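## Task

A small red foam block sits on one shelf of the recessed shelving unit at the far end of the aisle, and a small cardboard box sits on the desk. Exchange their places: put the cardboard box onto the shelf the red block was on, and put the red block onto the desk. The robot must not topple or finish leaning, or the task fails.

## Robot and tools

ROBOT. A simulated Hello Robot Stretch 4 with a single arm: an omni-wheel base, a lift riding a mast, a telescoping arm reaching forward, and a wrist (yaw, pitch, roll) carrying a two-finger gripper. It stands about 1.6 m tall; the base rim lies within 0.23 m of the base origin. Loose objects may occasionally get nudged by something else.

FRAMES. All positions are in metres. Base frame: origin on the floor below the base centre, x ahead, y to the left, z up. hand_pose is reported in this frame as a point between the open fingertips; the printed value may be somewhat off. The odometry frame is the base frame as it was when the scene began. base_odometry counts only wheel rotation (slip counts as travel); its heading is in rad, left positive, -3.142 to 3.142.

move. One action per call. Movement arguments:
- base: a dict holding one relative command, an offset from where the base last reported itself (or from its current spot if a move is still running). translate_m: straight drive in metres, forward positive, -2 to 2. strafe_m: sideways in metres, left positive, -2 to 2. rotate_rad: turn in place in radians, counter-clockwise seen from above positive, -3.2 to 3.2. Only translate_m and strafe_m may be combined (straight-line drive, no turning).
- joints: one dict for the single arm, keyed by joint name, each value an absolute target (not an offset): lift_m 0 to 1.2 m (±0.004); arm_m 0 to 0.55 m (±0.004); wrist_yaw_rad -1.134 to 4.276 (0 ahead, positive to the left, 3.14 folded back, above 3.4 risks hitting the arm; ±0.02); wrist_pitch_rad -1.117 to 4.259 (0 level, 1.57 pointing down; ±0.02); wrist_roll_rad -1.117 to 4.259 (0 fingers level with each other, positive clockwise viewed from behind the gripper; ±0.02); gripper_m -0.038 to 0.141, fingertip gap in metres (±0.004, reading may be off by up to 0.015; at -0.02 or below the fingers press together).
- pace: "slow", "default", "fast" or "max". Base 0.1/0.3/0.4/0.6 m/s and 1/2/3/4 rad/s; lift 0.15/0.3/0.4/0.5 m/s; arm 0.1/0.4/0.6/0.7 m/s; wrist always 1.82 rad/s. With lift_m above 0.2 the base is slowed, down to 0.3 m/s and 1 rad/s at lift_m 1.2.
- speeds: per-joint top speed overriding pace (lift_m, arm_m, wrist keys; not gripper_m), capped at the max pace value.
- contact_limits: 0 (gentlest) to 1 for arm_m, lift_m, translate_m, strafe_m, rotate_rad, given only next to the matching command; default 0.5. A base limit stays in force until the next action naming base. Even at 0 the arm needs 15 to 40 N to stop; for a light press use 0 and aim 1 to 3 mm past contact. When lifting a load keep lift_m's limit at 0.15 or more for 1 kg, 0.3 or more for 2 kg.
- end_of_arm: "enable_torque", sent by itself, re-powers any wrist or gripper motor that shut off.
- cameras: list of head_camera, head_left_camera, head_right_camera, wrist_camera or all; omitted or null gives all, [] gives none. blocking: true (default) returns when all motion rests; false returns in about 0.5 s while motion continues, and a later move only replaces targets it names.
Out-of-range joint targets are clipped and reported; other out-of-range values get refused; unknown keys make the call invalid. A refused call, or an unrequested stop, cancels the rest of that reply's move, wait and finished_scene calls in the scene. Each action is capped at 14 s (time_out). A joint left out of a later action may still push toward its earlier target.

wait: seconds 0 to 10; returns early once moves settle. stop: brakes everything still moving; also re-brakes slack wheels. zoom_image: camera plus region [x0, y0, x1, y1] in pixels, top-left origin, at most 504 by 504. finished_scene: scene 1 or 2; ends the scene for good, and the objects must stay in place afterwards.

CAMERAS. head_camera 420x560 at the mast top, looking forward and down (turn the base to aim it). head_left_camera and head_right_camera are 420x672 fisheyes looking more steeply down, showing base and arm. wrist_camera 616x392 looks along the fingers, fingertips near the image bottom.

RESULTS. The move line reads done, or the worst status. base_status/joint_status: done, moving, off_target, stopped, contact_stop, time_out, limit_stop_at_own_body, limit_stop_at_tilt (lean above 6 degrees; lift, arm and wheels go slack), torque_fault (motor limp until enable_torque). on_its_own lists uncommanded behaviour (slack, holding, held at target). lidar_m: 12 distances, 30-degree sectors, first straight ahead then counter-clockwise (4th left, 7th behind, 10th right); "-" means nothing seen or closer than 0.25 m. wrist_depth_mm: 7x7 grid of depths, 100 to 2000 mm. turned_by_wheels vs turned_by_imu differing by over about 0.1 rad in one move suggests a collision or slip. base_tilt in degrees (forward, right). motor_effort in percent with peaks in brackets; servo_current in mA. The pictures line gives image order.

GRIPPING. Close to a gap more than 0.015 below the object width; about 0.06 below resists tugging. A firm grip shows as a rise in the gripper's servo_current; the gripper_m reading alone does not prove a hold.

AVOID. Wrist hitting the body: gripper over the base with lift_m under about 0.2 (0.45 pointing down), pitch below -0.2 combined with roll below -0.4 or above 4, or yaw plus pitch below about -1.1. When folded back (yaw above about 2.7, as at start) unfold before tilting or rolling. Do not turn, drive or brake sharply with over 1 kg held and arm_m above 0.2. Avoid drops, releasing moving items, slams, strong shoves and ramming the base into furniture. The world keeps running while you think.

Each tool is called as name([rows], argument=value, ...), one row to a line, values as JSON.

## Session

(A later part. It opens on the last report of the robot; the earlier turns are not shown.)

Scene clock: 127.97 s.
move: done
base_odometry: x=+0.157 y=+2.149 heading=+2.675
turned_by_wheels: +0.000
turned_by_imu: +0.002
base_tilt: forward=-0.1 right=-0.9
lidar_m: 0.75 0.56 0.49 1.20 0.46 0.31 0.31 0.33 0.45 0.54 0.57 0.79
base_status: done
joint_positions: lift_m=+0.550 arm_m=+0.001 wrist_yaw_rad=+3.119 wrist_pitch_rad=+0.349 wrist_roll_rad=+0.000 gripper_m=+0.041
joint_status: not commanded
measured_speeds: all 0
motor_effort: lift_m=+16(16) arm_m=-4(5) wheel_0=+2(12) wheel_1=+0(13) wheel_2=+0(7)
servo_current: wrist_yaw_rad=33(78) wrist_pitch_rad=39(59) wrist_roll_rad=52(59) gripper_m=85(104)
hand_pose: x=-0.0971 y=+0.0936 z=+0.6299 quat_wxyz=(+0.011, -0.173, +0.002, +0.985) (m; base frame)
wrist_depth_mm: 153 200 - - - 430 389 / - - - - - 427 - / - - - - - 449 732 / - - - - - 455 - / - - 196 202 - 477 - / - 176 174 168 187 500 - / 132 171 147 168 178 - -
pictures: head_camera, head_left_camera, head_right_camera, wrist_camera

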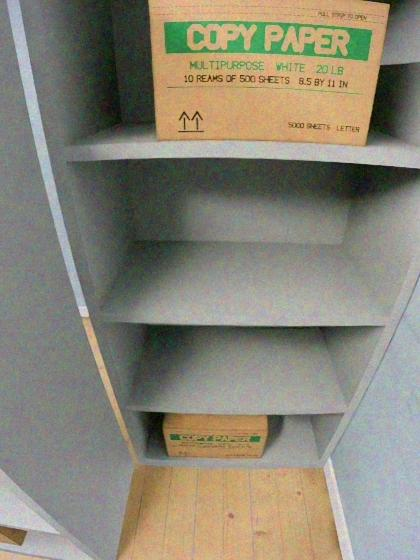

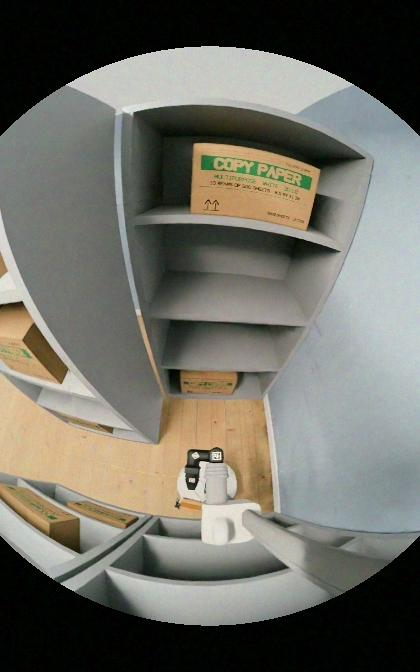

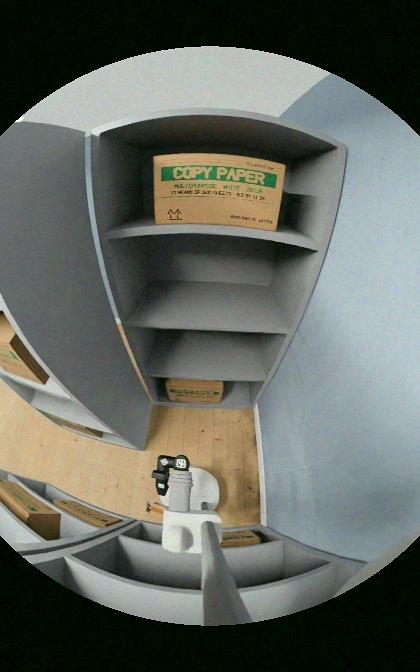

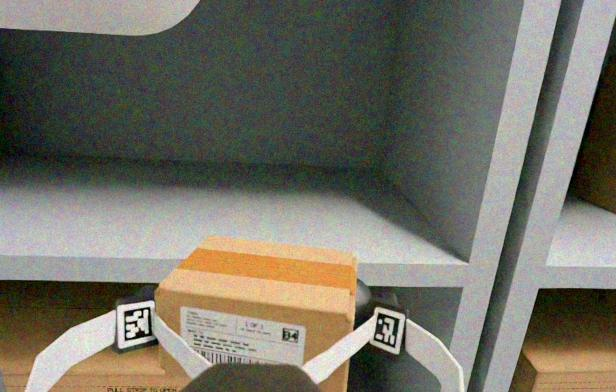

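move(joints={"wrist_yaw_rad": 0.0}, cameras=[])

move(joints={"arm_m": 0.45, "lift_m": 0.53})

Scene clock: 130.77 s.
move: done
base_odometry: x=+0.157 y=+2.149 heading=+2.675
turned_by_wheels: +0.000
turned_by_imu: +0.001
base_tilt: forward=-0.1 right=-0.9
lidar_m: 0.74 0.55 0.48 1.20 0.44 0.32 0.30 0.32 0.45 0.54 0.58 0.79
base_status: not commanded
joint_positions: lift_m=+0.550 arm_m=+0.001 wrist_yaw_rad=+0.001 wrist_pitch_rad=+0.349 wrist_roll_rad=+0.000 gripper_m=+0.041
joint_status: all done
measured_speeds: all 0
motor_effort: lift_m=+16(16) arm_m=-4(5) wheel_0=+2(2) wheel_1=+0(1) wheel_2=+0(0)
servo_current: wrist_yaw_rad=26(117) wrist_pitch_rad=33(65) wrist_roll_rad=46(59) gripper_m=85(104)
hand_pose: x=+0.4430 y=-0.0870 z=+0.6299 quat_wxyz=(+0.985, +0.000, +0.173, +0.001) (m; base frame)
wrist_depth_mm: - 842 - - - 878 - / - - - - - 917 - / - - - - - - - / - - - - - - - / - 831 197 202 - - - / - 177 174 169 189 - - / 143 647 174 168 178 - 564
pictures: none
No camera images: "cameras" was empty.

Scene clock: 133.17 s.
move: done
base_odometry: x=+0.157 y=+2.149 heading=+2.675
turned_by_wheels: +0.000
turned_by_imu: +0.001
base_tilt: forward=-0.1 right=-0.9
lidar_m: 0.74 0.56 0.49 1.20 0.44 0.32 0.31 0.33 0.43 0.52 0.57 0.78
base_status: not commanded
joint_positions: lift_m=+0.530 arm_m=+0.450 wrist_yaw_rad=+0.001 wrist_pitch_rad=+0.349 wrist_roll_rad=+0.000 gripper_m=+0.041
joint_status: all done
measured_speeds: all 0
motor_effort: lift_m=+14(15) arm_m=+4(7) wheel_0=+2(2) wheel_1=-1(1) wheel_2=+0(1)
servo_current: wrist_yaw_rad=39(65) wrist_pitch_rad=33(59) wrist_roll_rad=59(59) gripper_m=91(104)
hand_pose: x=+0.8919 y=-0.0871 z=+0.6100 quat_wxyz=(+0.985, +0.000, +0.173, +0.001) (m; base frame)
wrist_depth_mm: - - - - - - - / - - - - - - - / - - - - - - 521 / - - - - - - 549 / 382 397 210 211 439 433 442 / 301 178 174 169 198 351 359 / 232 240 174 168 256 294 287
pictures: head_camera, head_left_camera, head_right_camera, wrist_camera

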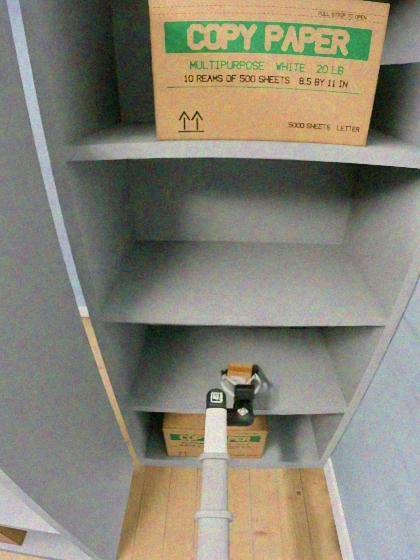

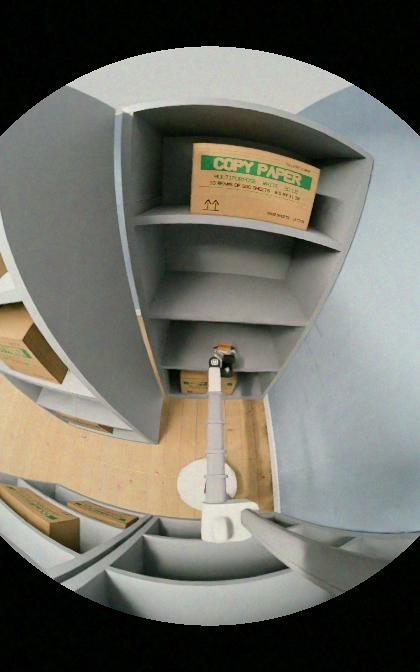

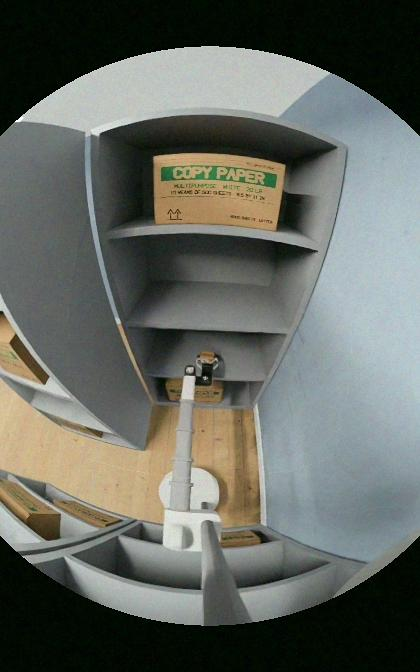

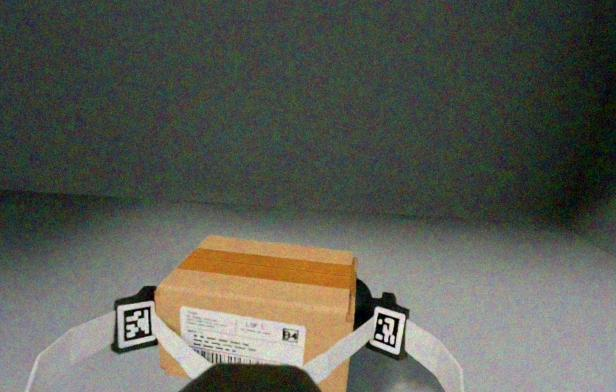

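move(joints={"lift_m": 0.497}, pace="slow", cameras=["wrist_camera"])

zoom_image(camera="wrist_camera", region=[100, 200, 460, 392])

move(joints={"lift_m": 0.491}, pace="slow", cameras=["wrist_camera", "head_camera"])

zoom_image(camera="wrist_camera", region=[100, 200, 460, 392])

Scene clock: 134.57 s.
move: done
base_odometry: x=+0.157 y=+2.149 heading=+2.675
turned_by_wheels: +0.000
turned_by_imu: +0.000
base_tilt: forward=-0.1 right=-0.9
lidar_m: 0.74 0.58 0.50 1.21 0.44 0.32 0.30 0.32 0.47 0.54 0.58 0.78
base_status: not commanded
joint_positions: lift_m=+0.497 arm_m=+0.450 wrist_yaw_rad=+0.001 wrist_pitch_rad=+0.349 wrist_roll_rad=+0.000 gripper_m=+0.041
joint_status: all done
measured_speeds: all 0
motor_effort: lift_m=+14(15) arm_m=+5(5) wheel_0=+2(2) wheel_1=+0(1) wheel_2=+0(0)
servo_current: wrist_yaw_rad=46(65) wrist_pitch_rad=52(52) wrist_roll_rad=46(59) gripper_m=91(104)
hand_pose: x=+0.8919 y=-0.0871 z=+0.5770 quat_wxyz=(+0.985, +0.000, +0.173, +0.001) (m; base frame)
wrist_depth_mm: - - - - - - - / - - - - - - - / - - - - - - 525 / 413 430 433 455 - - - / 320 332 210 213 375 387 399 / 256 178 174 169 198 294 300 / 197 203 174 168 216 246 249
pictures: wrist_camera

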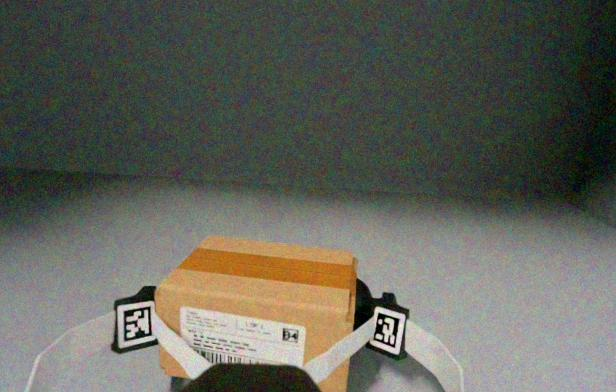

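Scaled by 1.400.

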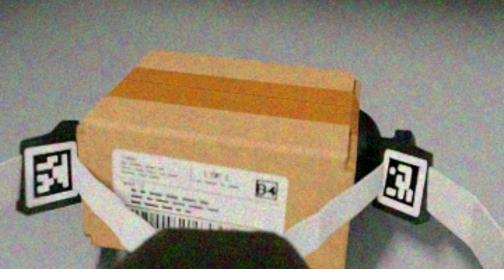

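Scene clock: 135.20 s.
move: done
base_odometry: x=+0.157 y=+2.149 heading=+2.675
turned_by_wheels: +0.000
turned_by_imu: +0.000
base_tilt: forward=-0.1 right=-0.9
lidar_m: 0.76 0.57 0.49 1.21 0.44 0.32 0.30 0.33 0.45 0.53 0.58 0.78
base_status: not commanded
joint_positions: lift_m=+0.491 arm_m=+0.450 wrist_yaw_rad=+0.001 wrist_pitch_rad=+0.349 wrist_roll_rad=+0.000 gripper_m=+0.041
joint_status: all done
measured_speeds: all 0
motor_effort: lift_m=+14(14) arm_m=+5(5) wheel_0=+2(2) wheel_1=-1(1) wheel_2=+0(0)
servo_current: wrist_yaw_rad=52(52) wrist_pitch_rad=26(46) wrist_roll_rad=46(52) gripper_m=85(104)
hand_pose: x=+0.8919 y=-0.0871 z=+0.5710 quat_wxyz=(+0.985, +0.000, +0.173, +0.001) (m; base frame)
wrist_depth_mm: - - - - - - - / - - - - - - - / - - - - - - 521 / 413 415 427 442 442 459 - / 309 324 210 214 362 373 382 / 246 178 174 169 208 285 289 / 190 195 174 168 208 230 231
pictures: head_camera, wrist_camera

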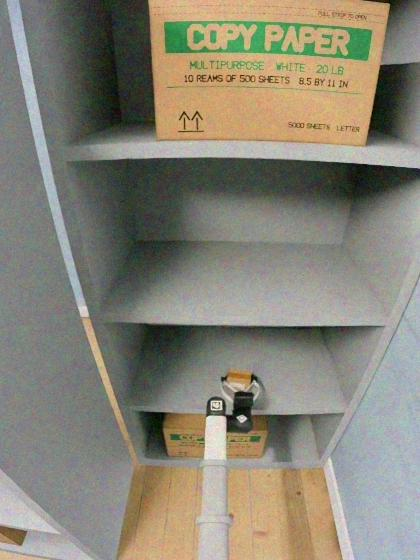

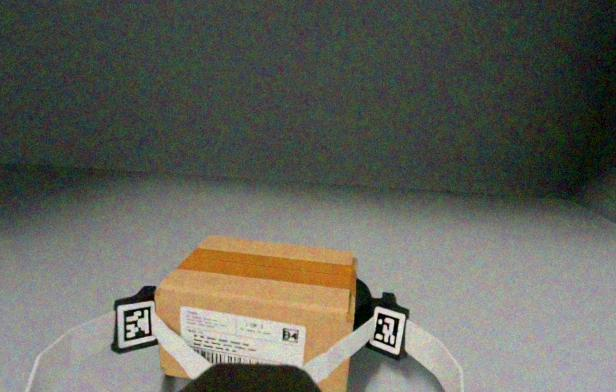

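Scaled by 1.400.

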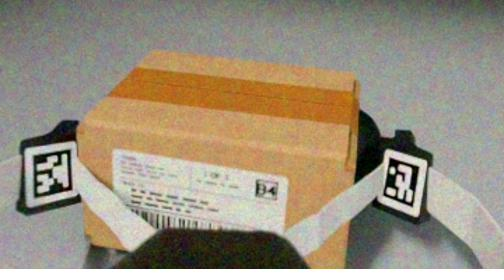

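move(joints={"lift_m": 0.487}, pace="slow", cameras=["wrist_camera"])

zoom_image(camera="wrist_camera", region=[100, 200, 460, 392])

Scene clock: 136.03 s.
move: done
base_odometry: x=+0.157 y=+2.149 heading=+2.675
turned_by_wheels: +0.000
turned_by_imu: +0.000
base_tilt: forward=-0.1 right=-0.9
lidar_m: 0.75 0.56 0.48 1.21 0.45 0.32 0.31 0.32 0.47 0.53 0.57 0.77
base_status: not commanded
joint_positions: lift_m=+0.487 arm_m=+0.450 wrist_yaw_rad=+0.001 wrist_pitch_rad=+0.349 wrist_roll_rad=+0.000 gripper_m=+0.041
joint_status: all done
measured_speeds: all 0
motor_effort: lift_m=+14(15) arm_m=+5(5) wheel_0=+2(2) wheel_1=-1(1) wheel_2=+0(0)
servo_current: wrist_yaw_rad=65(65) wrist_pitch_rad=39(65) wrist_roll_rad=52(52) gripper_m=91(104)
hand_pose: x=+0.8920 y=-0.0871 z=+0.5670 quat_wxyz=(+0.985, +0.000, +0.173, +0.001) (m; base frame)
wrist_depth_mm: - - - - - - - / - - - - - - - / - - - - - - 525 / 402 407 424 433 452 - 530 / 300 312 210 213 353 364 373 / 240 178 173 169 208 276 282 / 182 190 175 168 202 224 226
pictures: wrist_camera

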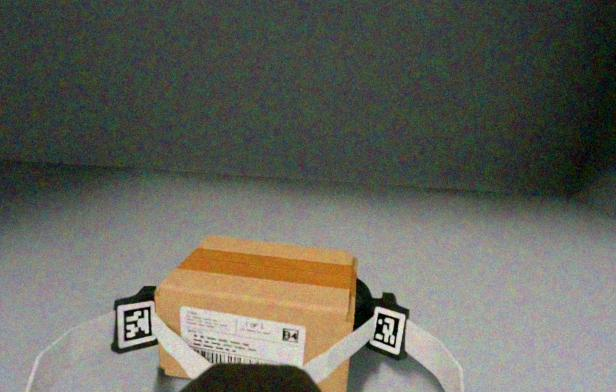

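Scaled by 1.400.

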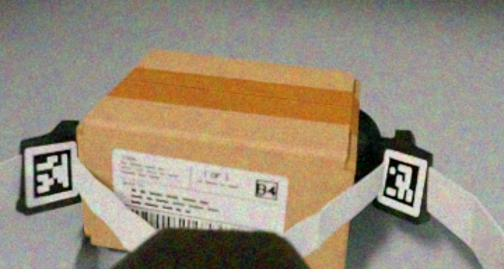

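move(joints={"lift_m": 0.483}, pace="slow", cameras=["wrist_camera"])

zoom_image(camera="wrist_camera", region=[100, 200, 460, 392])

Scene clock: 136.93 s.
move: done
base_odometry: x=+0.157 y=+2.149 heading=+2.675
turned_by_wheels: +0.000
turned_by_imu: +0.000
base_tilt: forward=-0.1 right=-0.9
lidar_m: 0.74 0.57 0.50 1.21 0.44 0.32 0.30 0.31 0.45 0.54 0.57 0.78
base_status: not commanded
joint_positions: lift_m=+0.483 arm_m=+0.450 wrist_yaw_rad=+0.001 wrist_pitch_rad=+0.349 wrist_roll_rad=+0.000 gripper_m=+0.041
joint_status: all done
measured_speeds: all 0
motor_effort: lift_m=+14(14) arm_m=+4(5) wheel_0=+2(2) wheel_1=+0(1) wheel_2=+0(0)
servo_current: wrist_yaw_rad=59(59) wrist_pitch_rad=33(52) wrist_roll_rad=52(52) gripper_m=85(104)
hand_pose: x=+0.8920 y=-0.0871 z=+0.5630 quat_wxyz=(+0.985, +0.000, +0.173, +0.001) (m; base frame)
wrist_depth_mm: - - - - - - - / - - - - - - - / - - - - - - 525 / 397 407 410 430 442 439 - / 293 306 210 214 342 355 364 / 232 178 174 169 208 270 276 / 179 186 174 168 198 224 220
pictures: wrist_camera

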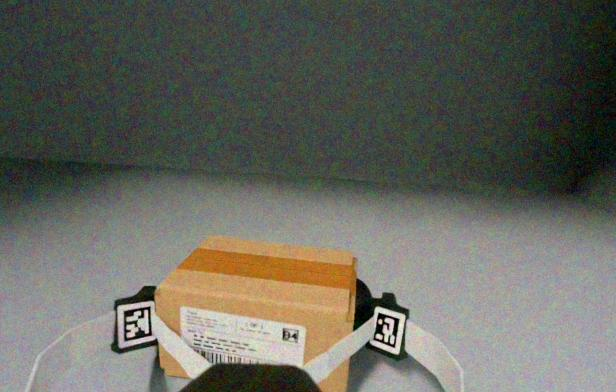

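Scaled by 1.400.

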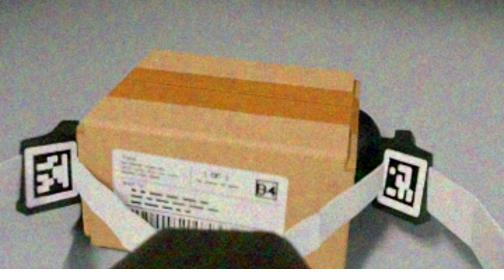

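move(joints={"lift_m": 0.479}, pace="slow", cameras=["wrist_camera"])

zoom_image(camera="wrist_camera", region=[100, 200, 460, 392])

Scene clock: 137.77 s.
move: done
base_odometry: x=+0.157 y=+2.149 heading=+2.675
turned_by_wheels: +0.000
turned_by_imu: +0.000
base_tilt: forward=-0.1 right=-0.9
lidar_m: 0.76 0.57 0.49 1.20 0.45 0.32 0.30 0.32 0.46 0.53 0.58 0.79
base_status: not commanded
joint_positions: lift_m=+0.479 arm_m=+0.450 wrist_yaw_rad=+0.001 wrist_pitch_rad=+0.349 wrist_roll_rad=+0.000 gripper_m=+0.041
joint_status: all done
measured_speeds: all 0
motor_effort: lift_m=+13(14) arm_m=+5(5) wheel_0=+2(2) wheel_1=-1(1) wheel_2=+0(1)
servo_current: wrist_yaw_rad=52(59) wrist_pitch_rad=39(59) wrist_roll_rad=46(52) gripper_m=98(98)
hand_pose: x=+0.8920 y=-0.0871 z=+0.5591 quat_wxyz=(+0.985, +0.000, +0.173, +0.001) (m; base frame)
wrist_depth_mm: - - - - - - - / - - - - - - - / - - - - - - 530 / 402 415 407 421 433 442 466 / 296 306 209 213 334 338 351 / 232 178 173 168 206 260 266 / 178 187 174 169 193 211 213
pictures: wrist_camera

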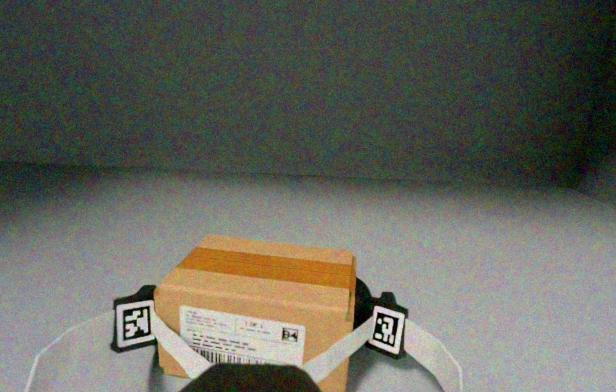

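Scaled by 1.400.

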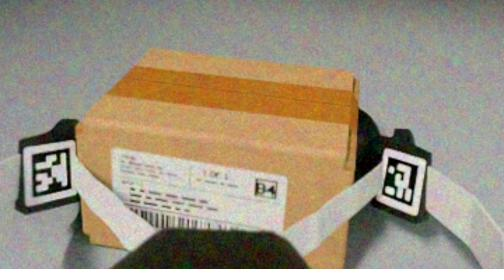

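move(joints={"lift_m": 0.4765}, pace="slow", cameras=["wrist_camera"])

zoom_image(camera="wrist_camera", region=[100, 200, 460, 392])

Scene clock: 138.60 s.
move: done
base_odometry: x=+0.157 y=+2.149 heading=+2.675
turned_by_wheels: +0.000
turned_by_imu: +0.000
base_tilt: forward=-0.1 right=-0.9
lidar_m: 0.75 0.56 0.50 1.20 0.45 0.33 0.30 0.32 0.45 0.54 0.55 0.78
base_status: not commanded
joint_positions: lift_m=+0.477 arm_m=+0.450 wrist_yaw_rad=+0.001 wrist_pitch_rad=+0.349 wrist_roll_rad=+0.000 gripper_m=+0.041
joint_status: all done
measured_speeds: all 0
motor_effort: lift_m=+13(13) arm_m=+5(5) wheel_0=+2(2) wheel_1=+0(1) wheel_2=+0(0)
servo_current: wrist_yaw_rad=52(78) wrist_pitch_rad=39(52) wrist_roll_rad=52(52) gripper_m=85(111)
hand_pose: x=+0.8920 y=-0.0871 z=+0.5567 quat_wxyz=(+0.985, +0.000, +0.173, +0.001) (m; base frame)
wrist_depth_mm: - - - - - - - / - - - - - - - / - - - - - - 530 / 402 415 413 424 433 452 469 / 297 304 208 213 332 342 351 / 232 178 173 169 206 262 266 / 177 187 175 169 193 217 213
pictures: wrist_camera

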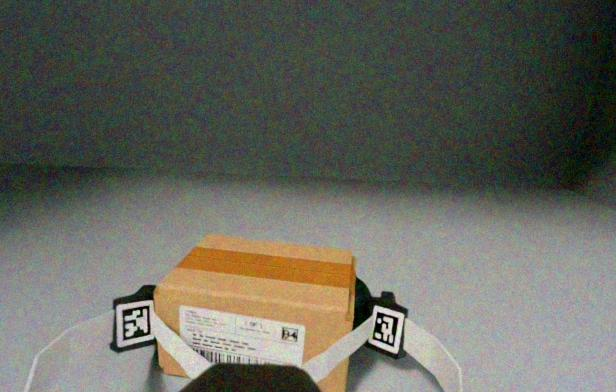

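Scaled by 1.400.

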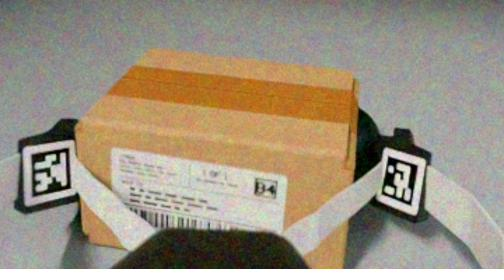

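move(joints={"lift_m": 0.481}, pace="slow", cameras=[])

move(joints={"gripper_m": 0.13}, cameras=["wrist_camera", "head_camera"])

Scene clock: 139.53 s.
move: done
base_odometry: x=+0.157 y=+2.149 heading=+2.675
turned_by_wheels: +0.000
turned_by_imu: +0.000
base_tilt: forward=-0.1 right=-0.9
lidar_m: 0.75 0.57 0.49 1.20 0.46 0.31 0.31 0.33 0.45 0.53 0.57 0.78
base_status: not commanded
joint_positions: lift_m=+0.481 arm_m=+0.450 wrist_yaw_rad=+0.001 wrist_pitch_rad=+0.349 wrist_roll_rad=+0.000 gripper_m=+0.041
joint_status: all done
measured_speeds: all 0
motor_effort: lift_m=+23(23) arm_m=+4(5) wheel_0=+2(2) wheel_1=-1(1) wheel_2=+0(0)
servo_current: wrist_yaw_rad=59(59) wrist_pitch_rad=39(52) wrist_roll_rad=52(59) gripper_m=98(98)
hand_pose: x=+0.8920 y=-0.0871 z=+0.5603 quat_wxyz=(+0.985, +0.000, +0.173, +0.001) (m; base frame)
wrist_depth_mm: - - - - - - - / - - - - - - - / - - - - - - 525 / 402 410 410 421 433 445 469 / 296 304 210 214 334 338 349 / 234 178 173 169 207 263 267 / 180 189 174 168 193 218 213
pictures: none
No camera images: "cameras" was empty.

Scene clock: 141.37 s.
move: done
base_odometry: x=+0.157 y=+2.149 heading=+2.675
turned_by_wheels: +0.000
turned_by_imu: +0.000
base_tilt: forward=-0.1 right=-0.9
lidar_m: 0.75 0.57 0.49 1.19 0.45 0.31 0.30 0.31 0.45 0.54 0.56 0.78
base_status: not commanded
joint_positions: lift_m=+0.481 arm_m=+0.450 wrist_yaw_rad=+0.001 wrist_pitch_rad=+0.349 wrist_roll_rad=+0.000 gripper_m=+0.130
joint_status: all done
measured_speeds: all 0
motor_effort: lift_m=+22(23) arm_m=+5(5) wheel_0=+2(2) wheel_1=-1(1) wheel_2=+0(1)
servo_current: wrist_yaw_rad=65(65) wrist_pitch_rad=33(52) wrist_roll_rad=52(52) gripper_m=46(98)
hand_pose: x=+0.8920 y=-0.0871 z=+0.5604 quat_wxyz=(+0.985, +0.000, +0.173, +0.001) (m; base frame)
wrist_depth_mm: - - - - - - - / - - - - - - - / - - - - - - 530 / 404 421 415 430 439 439 - / 300 312 215 221 340 351 359 / 236 192 187 181 217 267 271 / 188 193 191 167 201 222 216
pictures: head_camera, wrist_camera

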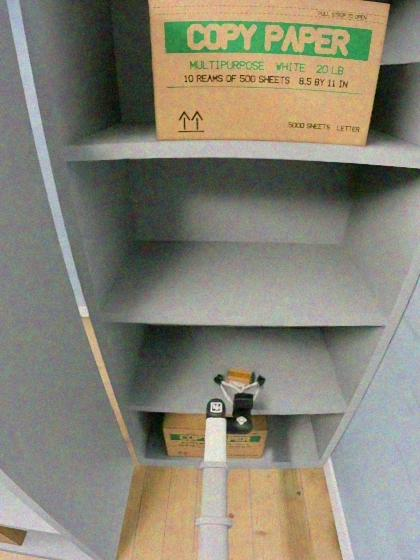

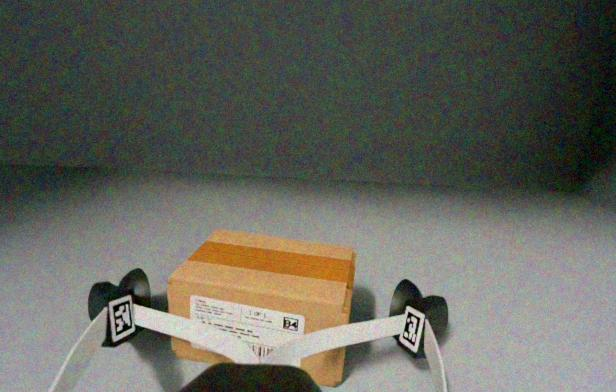

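move(joints={"arm_m": 0.1}, cameras=["wrist_camera", "head_camera"])

Scene clock: 143.70 s.
move: done
base_odometry: x=+0.157 y=+2.149 heading=+2.675
turned_by_wheels: +0.000
turned_by_imu: +0.001
base_tilt: forward=-0.2 right=-0.9
lidar_m: 0.75 0.58 0.50 1.21 0.45 0.32 0.30 0.31 0.45 0.54 0.57 0.77
base_status: not commanded
joint_positions: lift_m=+0.481 arm_m=+0.100 wrist_yaw_rad=+0.001 wrist_pitch_rad=+0.349 wrist_roll_rad=+0.000 gripper_m=+0.130
joint_status: all done
measured_speeds: all 0
motor_effort: lift_m=+22(22) arm_m=-4(7) wheel_0=+2(2) wheel_1=-1(1) wheel_2=+0(1)
servo_current: wrist_yaw_rad=65(72) wrist_pitch_rad=46(65) wrist_roll_rad=46(59) gripper_m=46(52)
hand_pose: x=+0.5421 y=-0.0872 z=+0.5604 quat_wxyz=(+0.985, +0.000, +0.173, +0.000) (m; base frame)
wrist_depth_mm: 759 - - - - 798 - / - - - - - - - / - - - 512 - - - / 427 433 439 445 449 452 - / - 676 676 691 455 462 - / 525 189 554 564 198 - - / 504 530 169 159 - - -
pictures: head_camera, wrist_camera

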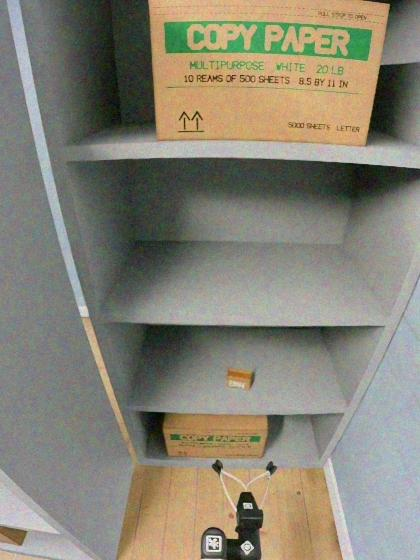

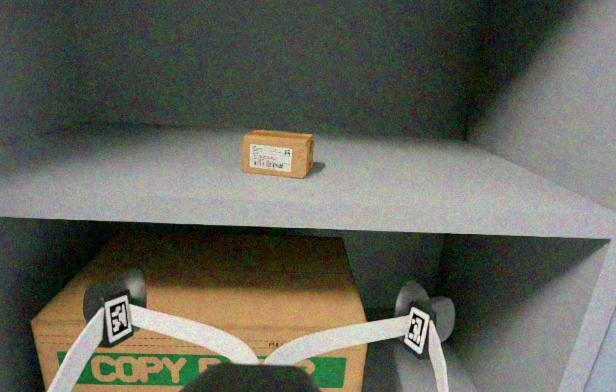

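finished_scene(scene=1)

The scene is finished: the task was done.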